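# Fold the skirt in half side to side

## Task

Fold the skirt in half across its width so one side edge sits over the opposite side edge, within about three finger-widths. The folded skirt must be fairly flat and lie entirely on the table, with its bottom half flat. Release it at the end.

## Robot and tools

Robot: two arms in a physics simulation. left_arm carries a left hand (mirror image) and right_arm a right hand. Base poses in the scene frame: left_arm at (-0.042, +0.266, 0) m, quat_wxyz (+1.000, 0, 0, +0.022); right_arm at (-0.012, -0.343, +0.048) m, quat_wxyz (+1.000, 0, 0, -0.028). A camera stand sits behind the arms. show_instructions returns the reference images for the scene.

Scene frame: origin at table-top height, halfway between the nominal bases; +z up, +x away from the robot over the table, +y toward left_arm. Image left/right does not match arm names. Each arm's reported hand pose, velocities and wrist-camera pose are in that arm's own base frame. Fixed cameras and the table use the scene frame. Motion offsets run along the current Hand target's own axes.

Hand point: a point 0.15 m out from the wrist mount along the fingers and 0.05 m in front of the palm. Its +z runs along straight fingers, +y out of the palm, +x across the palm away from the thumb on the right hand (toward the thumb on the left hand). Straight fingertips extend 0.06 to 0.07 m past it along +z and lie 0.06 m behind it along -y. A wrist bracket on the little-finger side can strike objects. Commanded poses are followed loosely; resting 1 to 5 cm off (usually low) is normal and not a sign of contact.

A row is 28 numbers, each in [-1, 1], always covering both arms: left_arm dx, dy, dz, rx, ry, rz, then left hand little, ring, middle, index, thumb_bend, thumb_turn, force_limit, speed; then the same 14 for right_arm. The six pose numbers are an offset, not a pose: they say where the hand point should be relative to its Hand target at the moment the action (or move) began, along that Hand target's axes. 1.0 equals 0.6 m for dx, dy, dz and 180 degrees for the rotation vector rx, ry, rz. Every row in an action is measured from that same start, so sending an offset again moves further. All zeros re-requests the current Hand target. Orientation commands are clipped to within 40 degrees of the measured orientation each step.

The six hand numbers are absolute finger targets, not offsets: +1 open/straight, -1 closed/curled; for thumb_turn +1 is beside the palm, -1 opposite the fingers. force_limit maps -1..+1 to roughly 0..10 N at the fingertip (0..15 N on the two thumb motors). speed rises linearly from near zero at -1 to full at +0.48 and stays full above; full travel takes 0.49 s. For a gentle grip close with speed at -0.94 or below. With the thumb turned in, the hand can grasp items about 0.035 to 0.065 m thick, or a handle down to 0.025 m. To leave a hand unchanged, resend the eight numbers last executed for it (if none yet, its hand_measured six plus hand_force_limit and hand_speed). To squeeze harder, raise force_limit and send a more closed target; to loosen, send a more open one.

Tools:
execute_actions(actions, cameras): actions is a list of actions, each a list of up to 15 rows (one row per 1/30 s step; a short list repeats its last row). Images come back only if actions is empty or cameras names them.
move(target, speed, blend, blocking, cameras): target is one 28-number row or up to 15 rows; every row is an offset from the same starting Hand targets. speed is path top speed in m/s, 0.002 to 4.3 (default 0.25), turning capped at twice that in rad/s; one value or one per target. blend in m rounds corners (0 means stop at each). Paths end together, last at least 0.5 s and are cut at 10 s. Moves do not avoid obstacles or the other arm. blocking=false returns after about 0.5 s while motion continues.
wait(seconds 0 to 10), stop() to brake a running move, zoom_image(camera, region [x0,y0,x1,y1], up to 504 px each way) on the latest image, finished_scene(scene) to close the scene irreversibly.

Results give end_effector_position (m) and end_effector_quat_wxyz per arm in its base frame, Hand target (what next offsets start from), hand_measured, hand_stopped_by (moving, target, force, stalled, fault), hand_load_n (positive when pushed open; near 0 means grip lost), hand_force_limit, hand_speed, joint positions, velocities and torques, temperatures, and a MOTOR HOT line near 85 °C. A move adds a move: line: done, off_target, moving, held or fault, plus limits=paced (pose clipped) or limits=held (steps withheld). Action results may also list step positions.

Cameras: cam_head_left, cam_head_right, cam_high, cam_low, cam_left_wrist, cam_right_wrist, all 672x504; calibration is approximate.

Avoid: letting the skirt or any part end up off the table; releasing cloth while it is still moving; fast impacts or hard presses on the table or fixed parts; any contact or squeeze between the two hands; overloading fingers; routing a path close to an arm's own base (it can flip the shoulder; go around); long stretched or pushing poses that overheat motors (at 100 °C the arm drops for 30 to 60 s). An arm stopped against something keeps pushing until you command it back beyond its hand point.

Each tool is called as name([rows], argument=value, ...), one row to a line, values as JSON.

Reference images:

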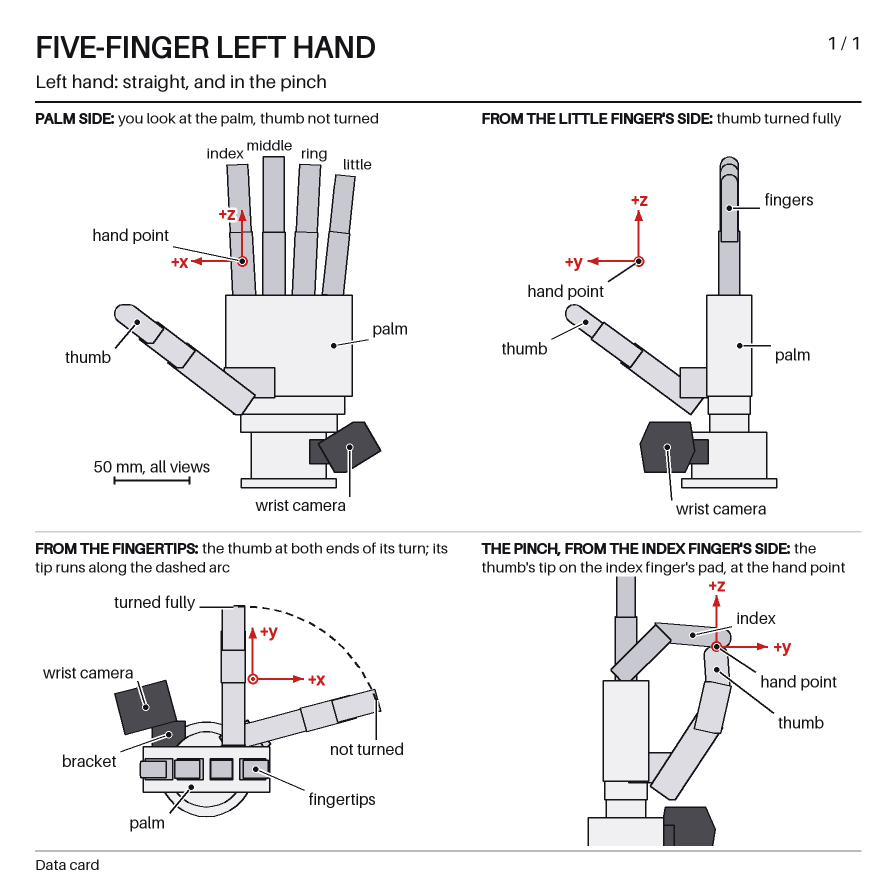

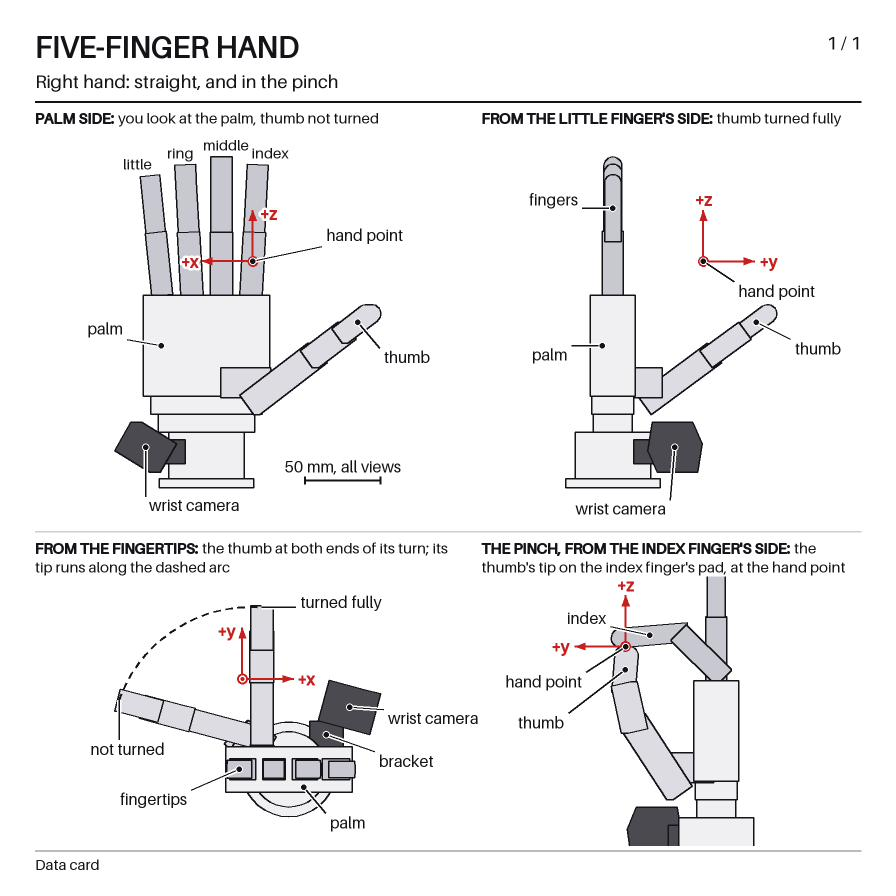

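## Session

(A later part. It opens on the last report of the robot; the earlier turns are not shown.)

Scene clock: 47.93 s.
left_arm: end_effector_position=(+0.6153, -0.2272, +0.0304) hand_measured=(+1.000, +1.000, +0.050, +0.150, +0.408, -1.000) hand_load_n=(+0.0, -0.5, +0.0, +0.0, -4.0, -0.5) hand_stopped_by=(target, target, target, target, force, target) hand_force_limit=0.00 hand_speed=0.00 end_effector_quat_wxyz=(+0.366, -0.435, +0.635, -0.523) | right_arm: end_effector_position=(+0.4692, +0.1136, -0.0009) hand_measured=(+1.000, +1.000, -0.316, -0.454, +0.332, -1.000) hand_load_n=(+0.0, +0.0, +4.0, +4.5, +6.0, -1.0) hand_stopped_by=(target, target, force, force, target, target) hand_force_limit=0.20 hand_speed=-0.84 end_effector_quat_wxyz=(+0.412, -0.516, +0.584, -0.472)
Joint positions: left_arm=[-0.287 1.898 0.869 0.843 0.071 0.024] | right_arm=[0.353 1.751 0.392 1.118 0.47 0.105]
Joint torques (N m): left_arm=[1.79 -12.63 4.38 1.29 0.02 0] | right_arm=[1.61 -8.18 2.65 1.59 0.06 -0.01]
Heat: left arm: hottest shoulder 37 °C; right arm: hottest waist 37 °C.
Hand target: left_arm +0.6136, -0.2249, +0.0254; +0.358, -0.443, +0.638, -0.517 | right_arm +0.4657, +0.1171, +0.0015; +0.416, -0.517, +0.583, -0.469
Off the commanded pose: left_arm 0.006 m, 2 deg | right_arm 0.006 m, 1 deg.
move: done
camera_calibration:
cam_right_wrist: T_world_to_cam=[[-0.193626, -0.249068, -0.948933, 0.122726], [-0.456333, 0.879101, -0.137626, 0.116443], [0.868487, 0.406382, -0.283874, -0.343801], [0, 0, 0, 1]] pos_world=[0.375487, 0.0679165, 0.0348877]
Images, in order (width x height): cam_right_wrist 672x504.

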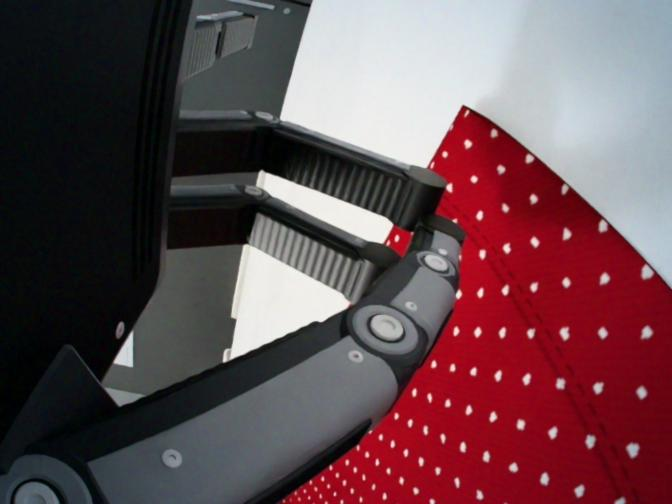

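move(target=[-0.0112,-0.0737,-0.0505,-0.149,0,0,1,1,0.35,0.3,1,-1,0,0,0.0052,-0.0282,-0.0312,-0.149,0,0,1,1,0.35,0.3,1,-1,0,0], speed=0.12, cameras=["cam_left_wrist","cam_right_wrist","cam_low"])

zoom_image(camera="cam_low", region=[320, 200, 460, 300])

Scene clock: 51.93 s.
left_arm: end_effector_position=(+0.5708, -0.2111, +0.0387) hand_measured=(+1.000, +1.000, +0.350, +0.300, +0.998, -1.000) hand_load_n=(+0.0, +0.0, +0.0, +0.0, +0.0, +0.0) hand_stopped_by=(target, target, target, target, target, target) hand_force_limit=0.00 hand_speed=0.00 end_effector_quat_wxyz=(+0.222, -0.525, +0.750, -0.335) | right_arm: end_effector_position=(+0.4271, +0.1116, -0.0008) hand_measured=(+1.000, +1.000, +0.350, +0.300, +1.000, -1.000) hand_load_n=(-0.5, +0.0, +0.0, +0.0, +0.0, +0.0) hand_stopped_by=(target, target, target, target, target, target) hand_force_limit=0.00 hand_speed=0.00 end_effector_quat_wxyz=(+0.263, -0.616, +0.674, -0.313)
Joint positions: left_arm=[-0.286 1.727 1.082 -0.1 0.064 0.035] | right_arm=[0.296 1.419 0.562 0.082 0.314 0.253]
Joint torques (N m): left_arm=[2.2 -14.04 9.87 1.54 -0.06 0.24] | right_arm=[0.44 -7.18 10.39 1.33 0.15 0.05]
Heat: left arm: hottest shoulder 37 °C; right arm: hottest waist 37 °C.
Hand target: left_arm +0.5969, -0.2116, +0.0752; +0.246, -0.514, +0.741, -0.355 | right_arm +0.4507, +0.1157, +0.0221; +0.285, -0.600, +0.675, -0.321
Off the commanded pose: left_arm 0.045 m, 4 deg | right_arm 0.033 m, 3 deg.
move: off_target (left_arm, right_arm)
camera_calibration:
cam_left_wrist: T_world_to_cam=[[0.54265, -0.441082, 0.714827, -0.432026], [-0.758673, -0.622612, 0.191754, 0.295015], [0.36048, -0.646375, -0.672498, -0.197884], [0, 0, 0, 1]] pos_world=[0.529592, -0.134787, 0.119176]
cam_right_wrist: T_world_to_cam=[[-0.633694, -0.22453, -0.740282, 0.299644], [-0.469334, 0.872299, 0.137187, 0.105511], [0.614945, 0.434374, -0.65815, -0.201415], [0, 0, 0, 1]] pos_world=[0.363262, 0.062731, 0.074785]
Images, in order (width x height): cam_low 672x504, cam_left_wrist 672x504, cam_right_wrist 672x504.

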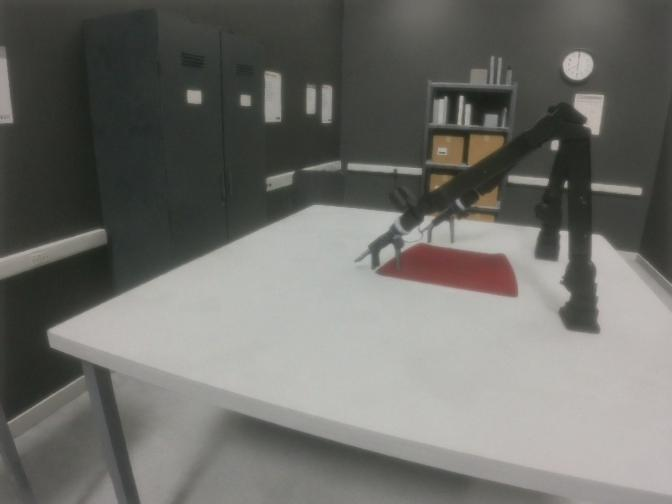

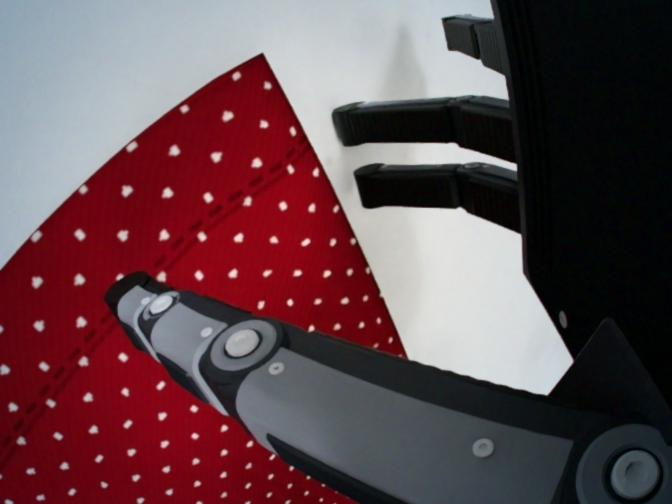

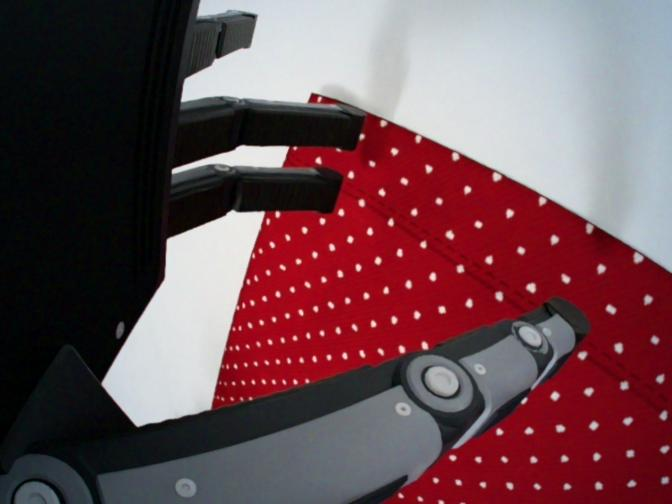

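Scaled by 3.600.

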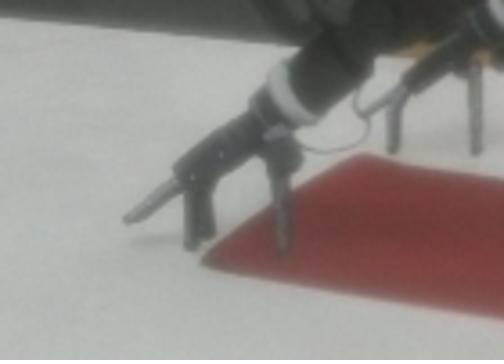

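move(target=[-0.0187,0.0318,-0.0792,0.02,-0.0324,-0.0262,1,1,0.35,0.3,1,-1,0,0,-0.0135,-0.028,-0.0052,0.02,0,0,1,1,0.35,0.3,1,-1,0,0], speed=0.1, cameras=["cam_left_wrist","cam_right_wrist","cam_low"])

zoom_image(camera="cam_low", region=[320, 200, 460, 300])

Scene clock: 53.73 s.
left_arm: end_effector_position=(+0.5508, -0.1882, +0.0780) hand_measured=(+1.000, +1.000, +0.350, +0.300, +0.998, -1.000) hand_load_n=(+0.0, +0.0, +0.0, +0.0, +0.0, +0.0) hand_stopped_by=(target, target, target, target, target, target) hand_force_limit=0.00 hand_speed=0.00 end_effector_quat_wxyz=(+0.275, -0.549, +0.708, -0.348) | right_arm: end_effector_position=(+0.4337, +0.1105, +0.0101) hand_measured=(+1.000, +1.000, +0.350, +0.300, +1.000, -1.000) hand_load_n=(-0.5, +0.0, -0.5, +0.0, +0.0, +0.0) hand_stopped_by=(target, target, target, target, target, target) hand_force_limit=0.00 hand_speed=0.00 end_effector_quat_wxyz=(+0.272, -0.605, +0.672, -0.330)
Joint positions: left_arm=[-0.285 1.575 0.961 -0.037 -0.035 -0.017] | right_arm=[0.302 1.401 0.562 0.1 0.343 0.253]
Joint torques (N m): left_arm=[2.32 -12.16 5.57 2.84 -0.11 -0.05] | right_arm=[1.61 -7.18 10.54 2.24 0.36 0.02]
Heat: left arm: hottest shoulder 37 °C; right arm: hottest waist 37 °C.
Hand target: left_arm +0.5549, -0.1838, +0.0900; +0.284, -0.554, +0.694, -0.361 | right_arm +0.4598, +0.1227, +0.0369; +0.303, -0.591, +0.665, -0.342
Off the commanded pose: left_arm 0.014 m, 2 deg | right_arm 0.039 m, 4 deg.
move: off_target (left_arm, right_arm)
camera_calibration:
cam_left_wrist: T_world_to_cam=[[0.516099, -0.38079, 0.767229, -0.417324], [-0.701285, -0.702145, 0.123253, 0.245348], [0.491773, -0.601657, -0.629419, -0.21678], [0, 0, 0, 1]] pos_world=[0.494046, -0.11707, 0.153498]
cam_right_wrist: T_world_to_cam=[[-0.606757, -0.221824, -0.763308, 0.29984], [-0.461307, 0.880285, 0.110876, 0.103941], [0.647334, 0.419395, -0.636449, -0.210386], [0, 0, 0, 1]] pos_world=[0.366069, 0.0632488, 0.0834455]
Images, in order (width x height): cam_low 672x504, cam_left_wrist 672x504, cam_right_wrist 672x504.

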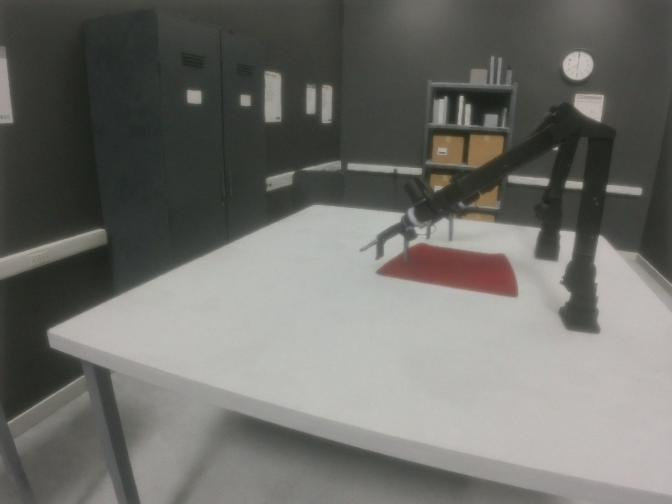

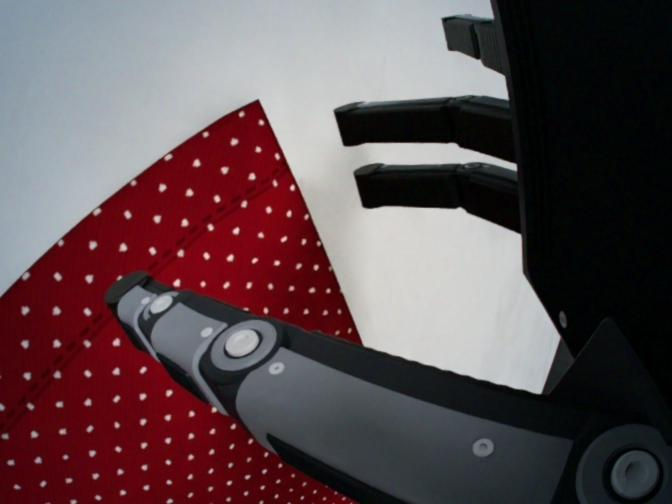

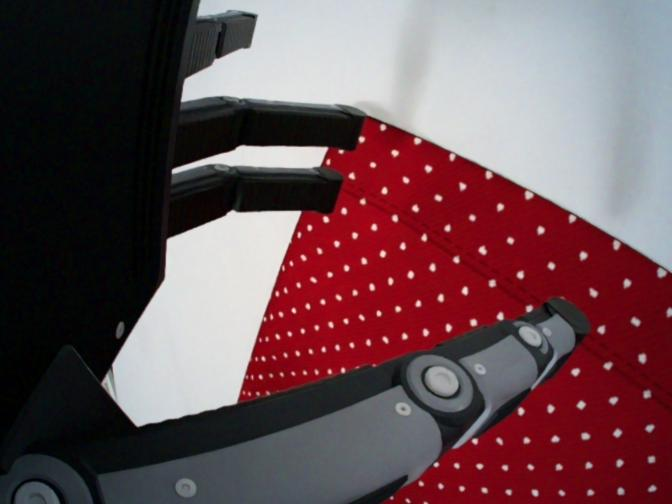

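Scaled by 3.600.

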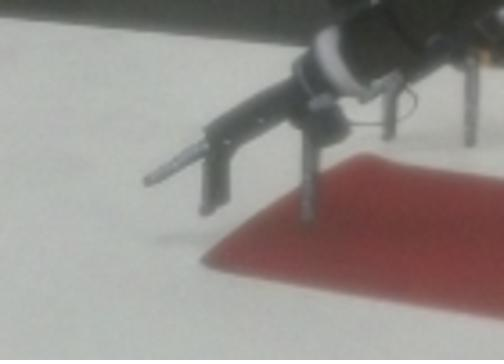

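move(target=[0,0.0375,0.0252,0,0,0,1,1,0.35,0.3,1,-1,0,0,0.0017,0.0453,0.0157,0,0,0,1,1,0.35,0.3,1,-1,0,0], speed=0.1, cameras=["cam_left_wrist","cam_right_wrist","cam_low"])

zoom_image(camera="cam_low", region=[320, 200, 460, 300])

Scene clock: 55.13 s.
left_arm: end_effector_position=(+0.5513, -0.1883, +0.0661) hand_measured=(+1.000, +1.000, +0.350, +0.300, +0.998, -1.000) hand_load_n=(+0.0, +0.0, +0.0, +0.0, +0.0, +0.0) hand_stopped_by=(target, target, target, target, target, target) hand_force_limit=0.00 hand_speed=0.00 end_effector_quat_wxyz=(+0.283, -0.546, +0.703, -0.358) | right_arm: end_effector_position=(+0.4499, +0.1179, +0.0098) hand_measured=(+1.000, +1.000, +0.350, +0.300, +1.000, -1.000) hand_load_n=(+0.0, +0.0, +0.0, +0.0, +0.0, +0.0) hand_stopped_by=(target, target, target, target, target, target) hand_force_limit=0.00 hand_speed=0.00 end_effector_quat_wxyz=(+0.297, -0.594, +0.665, -0.343)
Joint positions: left_arm=[-0.285 1.592 0.927 0.041 -0.035 -0.018] | right_arm=[0.309 1.445 0.562 0.206 0.349 0.254]
Joint torques (N m): left_arm=[2.32 -10.17 5.44 2.86 -0.11 -0.05] | right_arm=[1.67 -5.71 6.49 2.28 0.35 0.05]
Heat: left arm: hottest shoulder 37 °C; right arm: hottest waist 37 °C.
Hand target: left_arm +0.5542, -0.1839, +0.0629; +0.284, -0.554, +0.694, -0.361 | right_arm +0.4515, +0.1227, +0.0093; +0.303, -0.591, +0.665, -0.342
Off the commanded pose: left_arm 0.006 m, 1 deg | right_arm 0.005 m, 1 deg.
move: done
camera_calibration:
cam_left_wrist: T_world_to_cam=[[0.496489, -0.37386, 0.783407, -0.397444], [-0.703588, -0.701894, 0.110944, 0.249097], [0.508391, -0.606279, -0.611526, -0.235729], [0, 0, 0, 1]] pos_world=[0.49243, -0.116666, 0.13957]
cam_right_wrist: T_world_to_cam=[[-0.558568, -0.210838, -0.802215, 0.28849], [-0.469489, 0.877679, 0.0962256, 0.109094], [0.683799, 0.43038, -0.58923, -0.242385], [0, 0, 0, 1]] pos_world=[0.378103, 0.0693925, 0.0781127]
Images, in order (width x height): cam_low 672x504, cam_left_wrist 672x504, cam_right_wrist 672x504.

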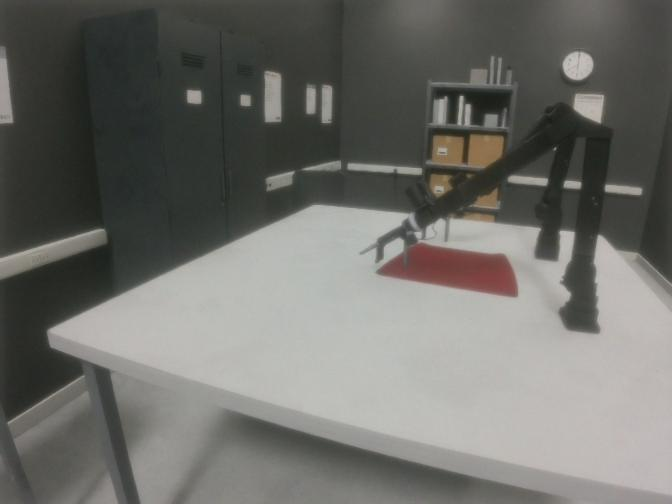

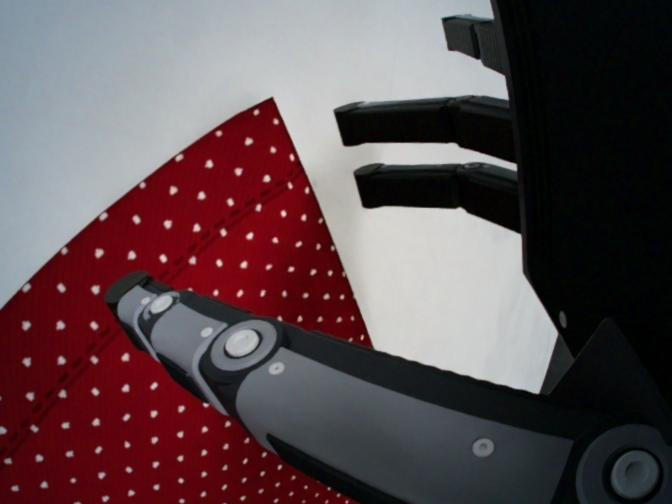

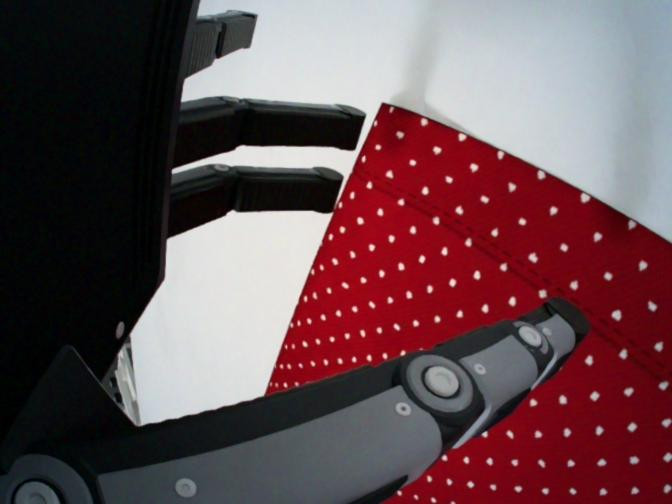

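Scaled by 3.600.

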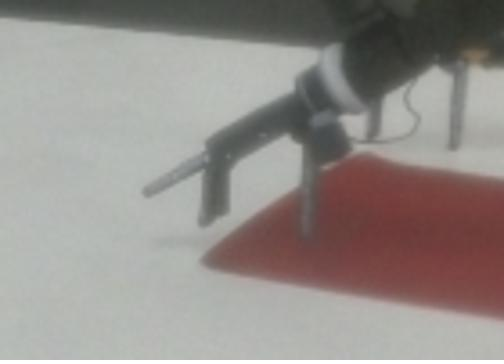

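move(target=[-0.0032,0.0652,0.0263,-0.015,0,0,1,1,0.35,0.3,1,-1,0,0,-0.0047,0.047,0.0288,-0.012,0,0,1,1,0.35,0.3,1,-1,0,0], speed=0.07, cameras=["cam_left_wrist","cam_right_wrist","cam_low"])

zoom_image(camera="cam_low", region=[320, 200, 460, 300])

Scene clock: 56.53 s.
left_arm: end_effector_position=(+0.5457, -0.1852, +0.0323) hand_measured=(+1.000, +1.000, +0.350, +0.300, +0.998, -1.000) hand_load_n=(+0.0, +0.0, -0.5, +0.0, +0.0, +0.0) hand_stopped_by=(target, target, target, target, target, target) hand_force_limit=0.00 hand_speed=0.00 end_effector_quat_wxyz=(+0.275, -0.551, +0.707, -0.347) | right_arm: end_effector_position=(+0.4509, +0.1210, -0.0186) hand_measured=(+1.000, +1.000, +0.350, +0.300, +1.000, -1.000) hand_load_n=(+0.0, +0.0, +0.0, +0.0, +0.0, +0.0) hand_stopped_by=(target, target, target, target, target, target) hand_force_limit=0.00 hand_speed=0.00 end_effector_quat_wxyz=(+0.290, -0.596, +0.670, -0.334)
Joint positions: left_arm=[-0.283 1.646 0.9 0.091 -0.035 -0.019] | right_arm=[0.312 1.535 0.562 0.268 0.346 0.268]
Joint torques (N m): left_arm=[2.37 -9.82 4.82 2.7 0.03 -0.04] | right_arm=[1.67 -5.95 5.68 2.13 0.15 0.04]
Heat: left arm: hottest shoulder 37 °C; right arm: hottest waist 37 °C.
Hand target: left_arm +0.5451, -0.1799, +0.0216; +0.271, -0.561, +0.703, -0.344 | right_arm +0.4495, +0.1258, -0.0236; +0.292, -0.596, +0.671, -0.330
Off the commanded pose: left_arm 0.012 m, 1 deg | right_arm 0.007 m, 1 deg.
move: off_target (left_arm)
camera_calibration:
cam_left_wrist: T_world_to_cam=[[0.520819, -0.378161, 0.765338, -0.380523], [-0.69788, -0.704938, 0.126596, 0.246997], [0.491642, -0.600047, -0.631056, -0.240801], [0, 0, 0, 1]] pos_world=[0.488946, -0.114273, 0.108001]
cam_right_wrist: T_world_to_cam=[[-0.579126, -0.2047, -0.78912, 0.275711], [-0.463924, 0.878699, 0.112531, 0.107356], [0.670364, 0.431261, -0.603843, -0.255495], [0, 0, 0, 1]] pos_world=[0.380752, 0.0722894, 0.0512091]
Images, in order (width x height): cam_low 672x504, cam_left_wrist 672x504, cam_right_wrist 672x504.

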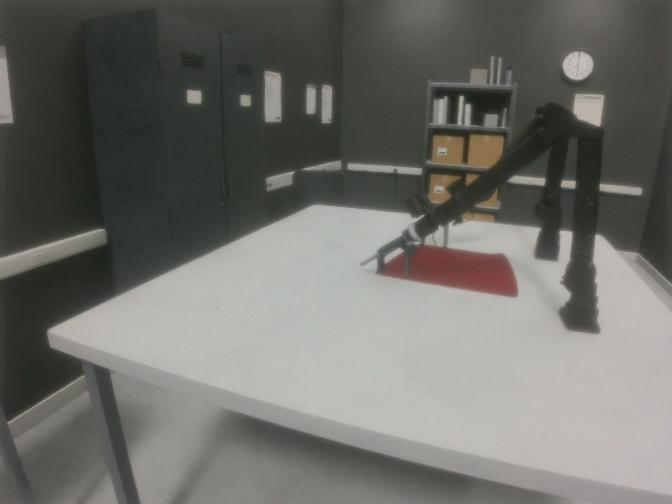

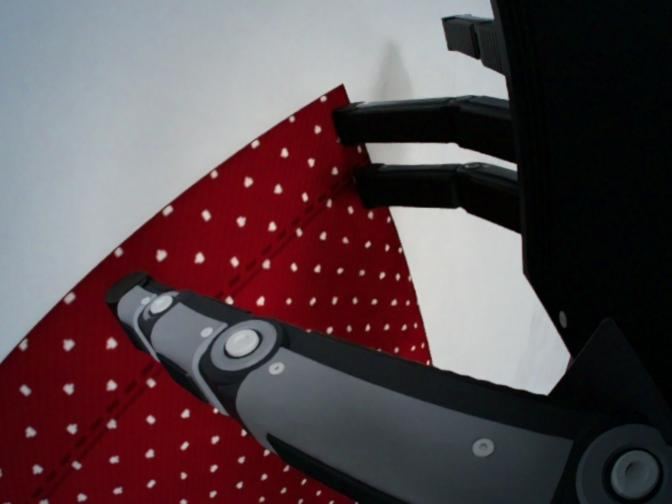

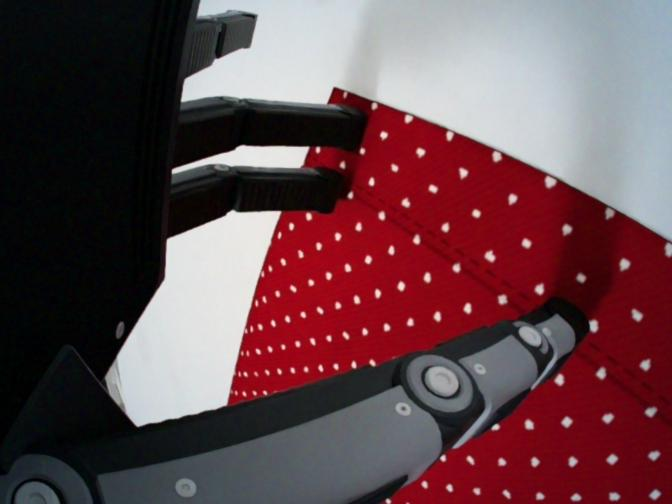

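Scaled by 3.600.

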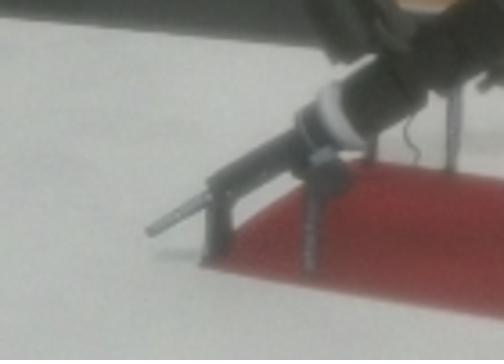

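execute_actions([
  [[0,0.008,0.006,0.0056,0,0,1,1,0.27,0.22,0.85,-1,0.2,-0.85,0,0.012,0.009,0.0056,0,0,1,1,0.27,0.22,0.85,-1,0.2,-0.85]],
  [[0,0.0016,0.0012,0.0167,0,0,1,1,0.2,0.15,0.7,-1,0.2,-0.85,0,0.0016,0.0012,0.0167,0,0,1,1,0.2,0.15,0.7,-1,0.2,-0.85]],
  [[0,0.0017,0.001,0.028,0,0,1,1,0.13,0.08,0.55,-1,0.2,-0.85,0,0.0017,0.001,0.028,0,0,1,1,0.13,0.08,0.55,-1,0.2,-0.85]],
  [[0,0.0018,0.0008,0.033,0,0,1,1,0.05,0.0,0.4,-1,0.2,-0.85,0,0.0018,0.0008,0.033,0,0,1,1,0.05,0.0,0.4,-1,0.2,-0.85]],
], cameras=["cam_left_wrist","cam_right_wrist","cam_low"])

zoom_image(camera="cam_low", region=[320, 200, 460, 300])

Scene clock: 59.93 s.
left_arm: end_effector_position=(+0.5486, -0.1845, +0.0258) hand_measured=(+1.000, +1.000, +0.050, +0.000, +0.400, -1.000) hand_load_n=(+0.0, +0.0, +0.0, +0.0, +0.0, +0.0) hand_stopped_by=(target, target, target, target, target, target) hand_force_limit=0.20 hand_speed=-0.85 end_effector_quat_wxyz=(+0.346, -0.513, +0.651, -0.440) | right_arm: end_effector_position=(+0.4569, +0.1257, -0.0246) hand_measured=(+1.000, +1.000, +0.050, +0.000, +0.400, -1.000) hand_load_n=(+0.0, +0.0, +0.0, +0.0, -0.5, +0.0) hand_stopped_by=(target, target, target, target, target, target) hand_force_limit=0.20 hand_speed=-0.85 end_effector_quat_wxyz=(+0.378, -0.540, +0.626, -0.416)
Joint positions: left_arm=[-0.283 1.695 0.721 0.591 -0.043 -0.019] | right_arm=[0.366 1.697 0.423 0.854 0.451 0.219]
Joint torques (N m): left_arm=[1.96 -8.94 3.81 2.7 -0.11 0.05] | right_arm=[1.49 -5.66 3.11 1.91 0.25 -0.19]
Heat: left arm: hottest shoulder 37 °C; right arm: hottest waist 37 °C.
Hand target: left_arm +0.5448, -0.1798, +0.0122; +0.342, -0.520, +0.652, -0.433 | right_arm +0.4493, +0.1257, -0.0361; +0.367, -0.553, +0.623, -0.414
Off the commanded pose: left_arm 0.015 m, 1 deg | right_arm 0.014 m, 2 deg.
Step readings (end_effector_position of left_arm | right_arm):
0: (+0.5458, -0.1853, +0.0324) | (+0.4510, +0.1210, -0.0185)
1: (+0.5459, -0.1853, +0.0324) | (+0.4511, +0.1210, -0.0186)
2: (+0.5460, -0.1853, +0.0323) | (+0.4519, +0.1213, -0.0184)
4: (+0.5471, -0.1856, +0.0319) | (+0.4541, +0.1215, -0.0192)
8: (+0.5487, -0.1861, +0.0318) | (+0.4578, +0.1222, -0.0192)
15: (+0.5489, -0.1861, +0.0316) | (+0.4584, +0.1222, -0.0195)
16: (+0.5488, -0.1861, +0.0316) | (+0.4584, +0.1222, -0.0194)
17: (+0.5490, -0.1862, +0.0314) | (+0.4586, +0.1221, -0.0193)
19: (+0.5488, -0.1861, +0.0310) | (+0.4586, +0.1220, -0.0199)
23: (+0.5486, -0.1861, +0.0304) | (+0.4590, +0.1231, -0.0202)
30: (+0.5486, -0.1861, +0.0301) | (+0.4589, +0.1233, -0.0205)
31: (+0.5486, -0.1860, +0.0301) | (+0.4589, +0.1230, -0.0205)
32: (+0.5489, -0.1860, +0.0302) | (+0.4593, +0.1229, -0.0203)
34: (+0.5487, -0.1859, +0.0298) | (+0.4592, +0.1230, -0.0198)
38: (+0.5487, -0.1857, +0.0313) | (+0.4583, +0.1245, -0.0190)
45: (+0.5491, -0.1856, +0.0309) | (+0.4594, +0.1258, -0.0192)
46: (+0.5491, -0.1856, +0.0307) | (+0.4594, +0.1257, -0.0191)
47: (+0.5496, -0.1855, +0.0311) | (+0.4599, +0.1251, -0.0188)
49: (+0.5496, -0.1854, +0.0313) | (+0.4599, +0.1246, -0.0186)
53: (+0.5489, -0.1849, +0.0319) | (+0.4592, +0.1260, -0.0181)
60: (+0.5505, -0.1852, +0.0313) | (+0.4602, +0.1269, -0.0187)
camera_calibration:
cam_left_wrist: T_world_to_cam=[[0.30407, -0.314661, 0.899183, -0.249585], [-0.708443, -0.70573, -0.00739519, 0.259443], [0.636907, -0.634771, -0.437511, -0.336986], [0, 0, 0, 1]] pos_world=[0.474321, -0.109347, 0.0789061]
cam_right_wrist: T_world_to_cam=[[-0.340054, -0.201008, -0.918672, 0.162474], [-0.467446, 0.883787, -0.0203461, 0.104265], [0.816001, 0.422511, -0.394496, -0.325502], [0, 0, 0, 1]] pos_world=[0.369598, 0.0780389, 0.0229726]
Images, in order (width x height): cam_low 672x504, cam_left_wrist 672x504, cam_right_wrist 672x504.

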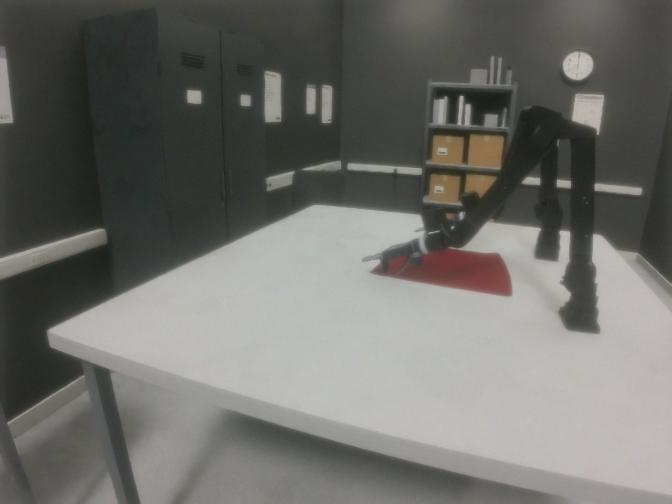

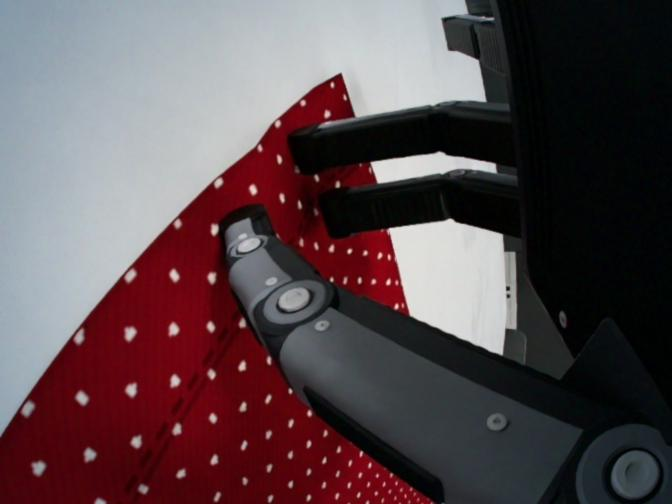

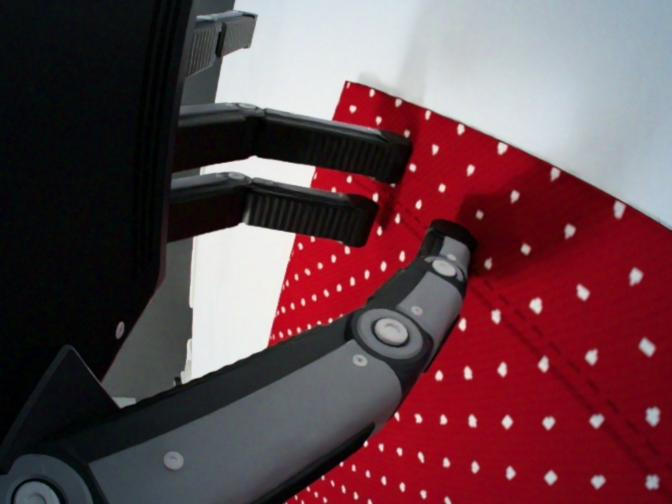

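Scaled by 3.600.

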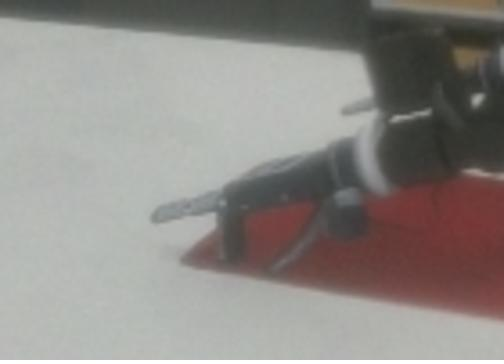

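execute_actions([
  [[0,0.003,0.001,0.028,0,0,1,1,-0.03,-0.08,0.3,-1,0.2,-0.85,0,0.006,0.002,0.028,0,0,1,1,-0.03,-0.08,0.3,-1,0.2,-0.85]],
  [[0,0.003,0.0008,0.028,0,0,1,1,-0.1,-0.15,0.2,-1,0.2,-0.85,0,0.005,0.001,0.028,0,0,1,1,-0.1,-0.15,0.2,-1,0.2,-0.85]],
  [[0,0.002,0.0005,0.0167,0,0,1,1,-0.2,-0.25,0.15,-1,0.2,-0.85,0,0.003,0.0005,0.0167,0,0,1,1,-0.2,-0.25,0.15,-1,0.2,-0.85]],
], cameras=["cam_left_wrist","cam_right_wrist","cam_low"])

zoom_image(camera="cam_low", region=[320, 200, 460, 300])

Scene clock: 61.87 s.
left_arm: end_effector_position=(+0.5519, -0.1838, +0.0232) hand_measured=(+1.000, +1.000, -0.200, -0.250, +0.150, -1.000) hand_load_n=(+0.0, +0.0, +0.5, +1.0, +0.0, +0.0) hand_stopped_by=(target, target, target, target, target, target) hand_force_limit=0.20 hand_speed=-0.85 end_effector_quat_wxyz=(+0.403, -0.473, +0.591, -0.515) | right_arm: end_effector_position=(+0.4604, +0.1260, -0.0275) hand_measured=(+1.000, +1.000, -0.200, -0.250, +0.150, -1.000) hand_load_n=(+0.0, +0.0, +1.0, +1.0, +0.5, +0.0) hand_stopped_by=(target, target, target, target, target, target) hand_force_limit=0.20 hand_speed=-0.85 end_effector_quat_wxyz=(+0.445, -0.487, +0.573, -0.487)
Joint positions: left_arm=[-0.283 1.835 0.631 1.058 -0.051 -0.019] | right_arm=[0.405 1.988 0.38 1.457 0.526 0.112]
Joint torques (N m): left_arm=[1.61 -8.76 2.32 2.62 -0.09 0.15] | right_arm=[1.96 -5.83 0.17 1.7 0.14 -0.16]
Heat: left arm: hottest shoulder 37 °C; right arm: hottest waist 37 °C.
Hand target: left_arm +0.5447, -0.1799, +0.0072; +0.399, -0.478, +0.598, -0.505 | right_arm +0.4486, +0.1258, -0.0448; +0.428, -0.507, +0.571, -0.483
Off the commanded pose: left_arm 0.018 m, 2 deg | right_arm 0.021 m, 3 deg.
Step readings (end_effector_position of left_arm | right_arm):
0: (+0.5486, -0.1845, +0.0258) | (+0.4569, +0.1257, -0.0246)
1: (+0.5487, -0.1845, +0.0258) | (+0.4571, +0.1258, -0.0244)
2: (+0.5491, -0.1845, +0.0262) | (+0.4574, +0.1254, -0.0239)
4: (+0.5485, -0.1841, +0.0252) | (+0.4572, +0.1245, -0.0252)
8: (+0.5484, -0.1839, +0.0251) | (+0.4576, +0.1256, -0.0253)
15: (+0.5495, -0.1841, +0.0244) | (+0.4582, +0.1261, -0.0262)
16: (+0.5496, -0.1841, +0.0245) | (+0.4582, +0.1259, -0.0262)
17: (+0.5498, -0.1840, +0.0249) | (+0.4586, +0.1256, -0.0259)
19: (+0.5491, -0.1835, +0.0236) | (+0.4585, +0.1248, -0.0268)
23: (+0.5504, -0.1837, +0.0234) | (+0.4606, +0.1253, -0.0271)
30: (+0.5504, -0.1837, +0.0233) | (+0.4600, +0.1253, -0.0274)
31: (+0.5504, -0.1837, +0.0235) | (+0.4602, +0.1254, -0.0271)
32: (+0.5504, -0.1837, +0.0235) | (+0.4600, +0.1250, -0.0271)
34: (+0.5504, -0.1835, +0.0231) | (+0.4599, +0.1252, -0.0275)
38: (+0.5518, -0.1838, +0.0231) | (+0.4604, +0.1258, -0.0274)
45: (+0.5518, -0.1838, +0.0231) | (+0.4604, +0.1259, -0.0275)
camera_calibration:
cam_left_wrist: T_world_to_cam=[[0.0929228, -0.253203, 0.96294, -0.121672], [-0.68816, -0.715284, -0.121676, 0.251966], [0.719584, -0.65135, -0.24071, -0.392974], [0, 0, 0, 1]] pos_world=[0.467477, -0.106544, 0.0532281]
cam_right_wrist: T_world_to_cam=[[-0.108534, -0.219114, -0.969644, 0.0554152], [-0.439862, 0.88531, -0.150822, 0.0891796], [0.891483, 0.41014, -0.192466, -0.35721], [0, 0, 0, 1]] pos_world=[0.363688, 0.079697, -0.00156747]
Images, in order (width x height): cam_low 672x504, cam_left_wrist 672x504, cam_right_wrist 672x504.

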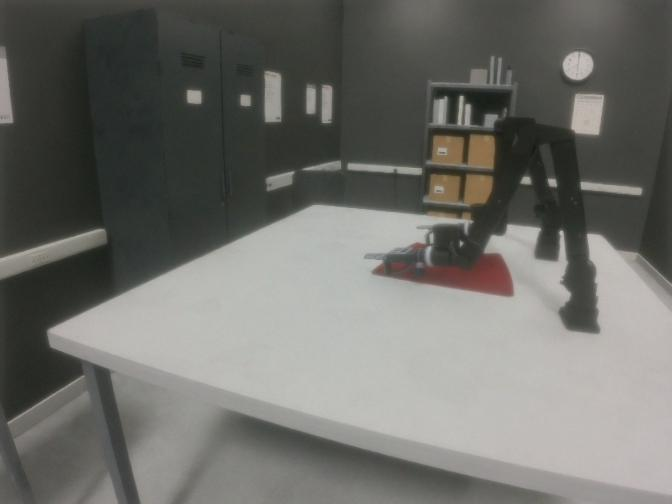

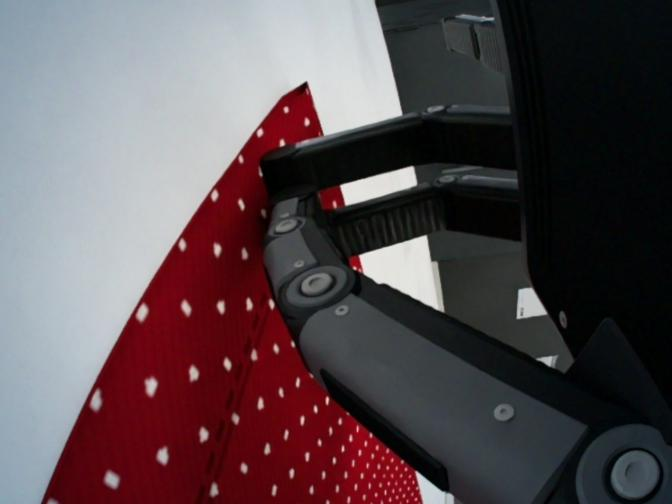

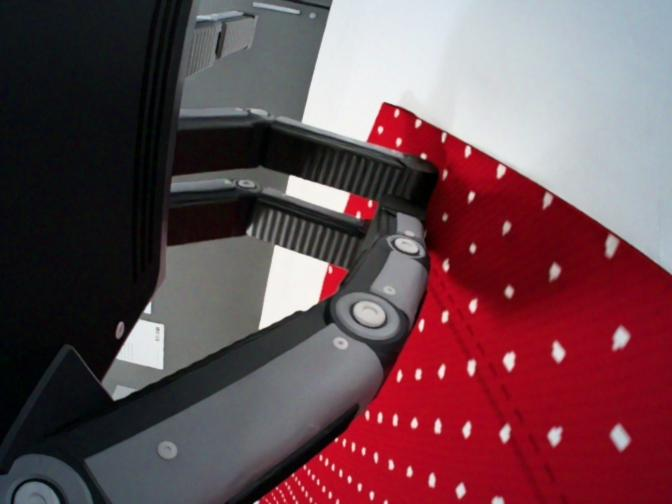

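Scaled by 3.600.

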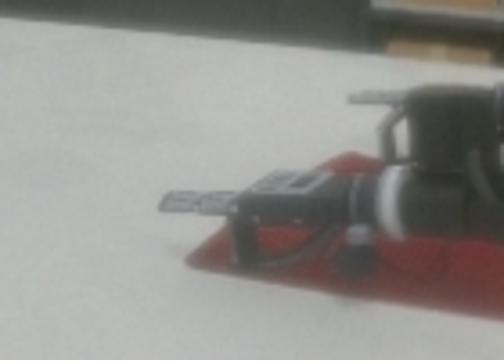

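move([
  [0,-0.0984,-0.0179,0,0,0,1,1,-0.2,-0.25,0.15,-1,0.2,-0.85,0,-0.0986,-0.0167,0,0,0,1,1,-0.2,-0.25,0.15,-1,0.2,-0.85],
  [-0.002,-0.1947,0.018,-0.1127,0.2167,0.0826,1,1,1,0.1,0.55,-1,0,0.2,0.0058,-0.196,-0.0113,-0.1117,-0.2517,-0.0928,1,1,1,0.1,0.55,-1,0,0.2],
], speed=0.15, cameras=["all"])

Scene clock: 69.73 s.
left_arm: end_effector_position=(+0.5516, -0.1886, +0.1020) hand_measured=(+1.000, +1.000, +1.000, +0.100, +0.550, -1.000) hand_load_n=(+0.0, +0.0, +0.0, +0.0, +0.0, +0.0) hand_stopped_by=(target, target, target, target, target, target) hand_force_limit=0.00 hand_speed=0.20 end_effector_quat_wxyz=(+0.131, -0.276, +0.832, -0.463) | right_arm: end_effector_position=(+0.4389, +0.1241, +0.0570) hand_measured=(+1.000, +1.000, +1.000, +0.100, +0.550, -1.000) hand_load_n=(+0.0, -0.5, +0.0, +0.0, +0.0, +0.0) hand_stopped_by=(target, target, target, target, target, target) hand_force_limit=0.00 hand_speed=0.20 end_effector_quat_wxyz=(-0.443, +0.796, -0.369, +0.187)
Joint positions: left_arm=[-0.118 1.668 1.137 -0.241 0.692 0.51] | right_arm=[0.031 1.398 0.662 0.038 -0.579 -0.395]
Joint torques (N m): left_arm=[2.32 -11.52 10.36 1.39 0.42 0.24] | right_arm=[0.32 -5.95 11.54 1.32 -0.34 -0.14]
Heat: left arm: hottest shoulder 37 °C; right arm: hottest waist 37 °C.
Hand target: left_arm +0.5750, -0.1852, +0.1204; +0.150, -0.265, +0.829, -0.469 | right_arm +0.4611, +0.1209, +0.0723; -0.448, +0.793, -0.360, +0.203
Off the commanded pose: left_arm 0.030 m, 3 deg | right_arm 0.027 m, 2 deg.
move: off_target (left_arm, right_arm); target 2's new numbers were sent with left_arm's hand 0.030 m and 3 deg from that target
camera_calibration:
cam_left_wrist: T_world_to_cam=[[0.139743, -0.548639, 0.824298, -0.266183], [-0.990167, -0.0719777, 0.119956, 0.521103], [-0.00648136, -0.832956, -0.553302, 0.0211179], [0, 0, 0, 1]] pos_world=[0.553313, -0.0909399, 0.168589]
cam_right_wrist: T_world_to_cam=[[-0.201351, -0.49703, -0.844049, 0.202635], [-0.96826, 0.231273, 0.0947935, 0.393131], [0.14809, 0.836346, -0.527821, -0.0285034], [0, 0, 0, 1]] pos_world=[0.425675, 0.0336338, 0.118723]

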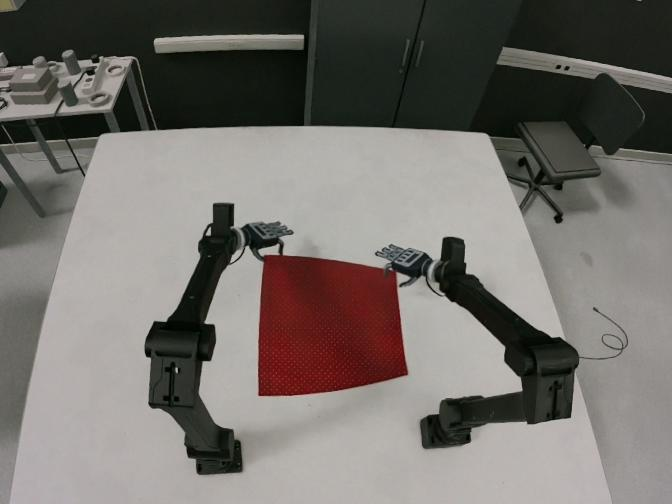

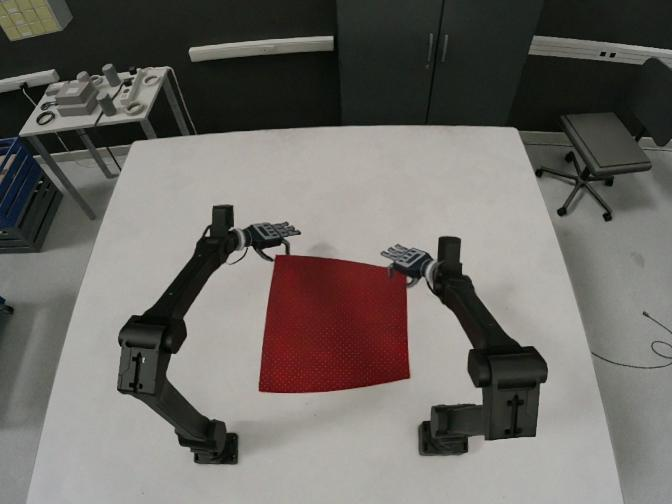

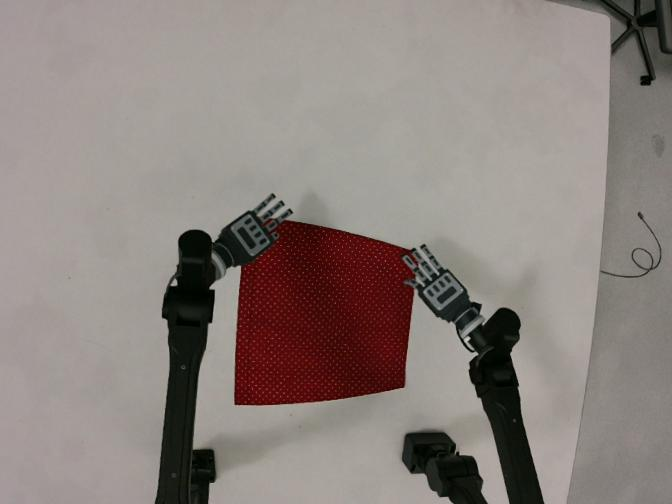

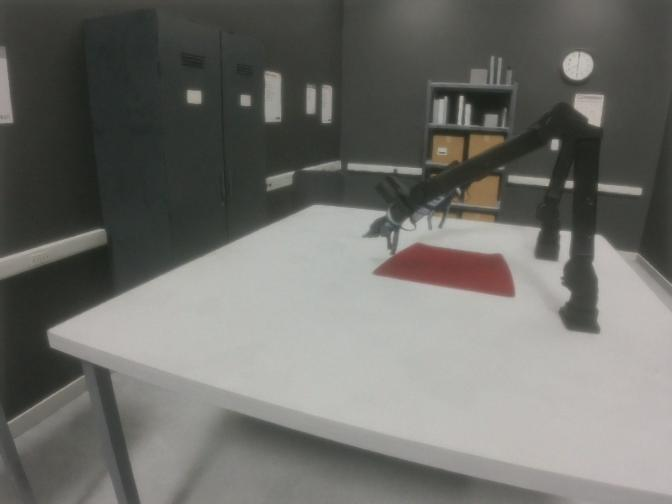

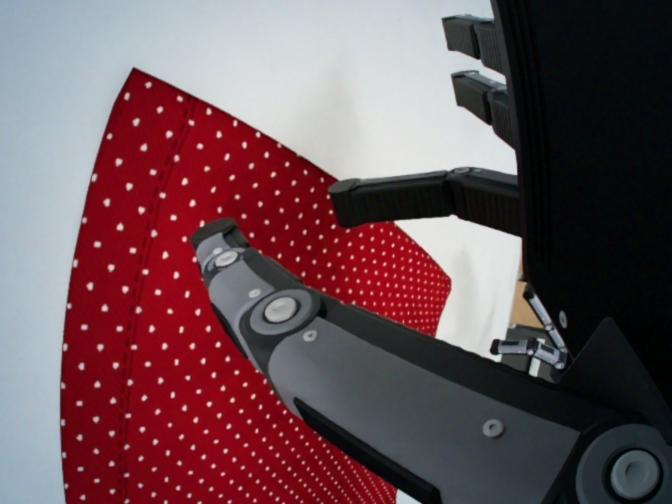

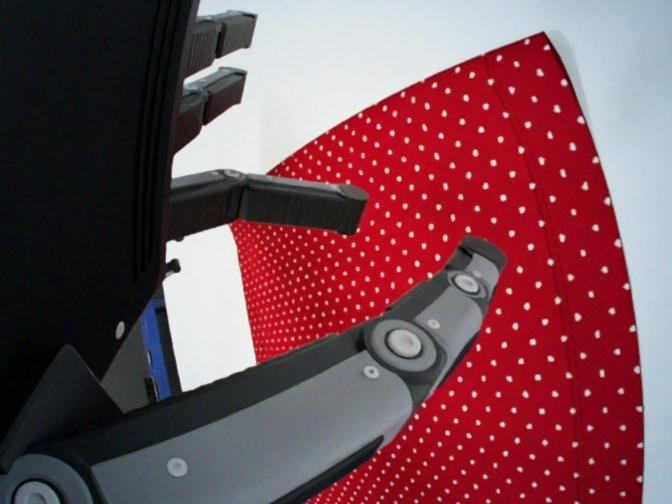

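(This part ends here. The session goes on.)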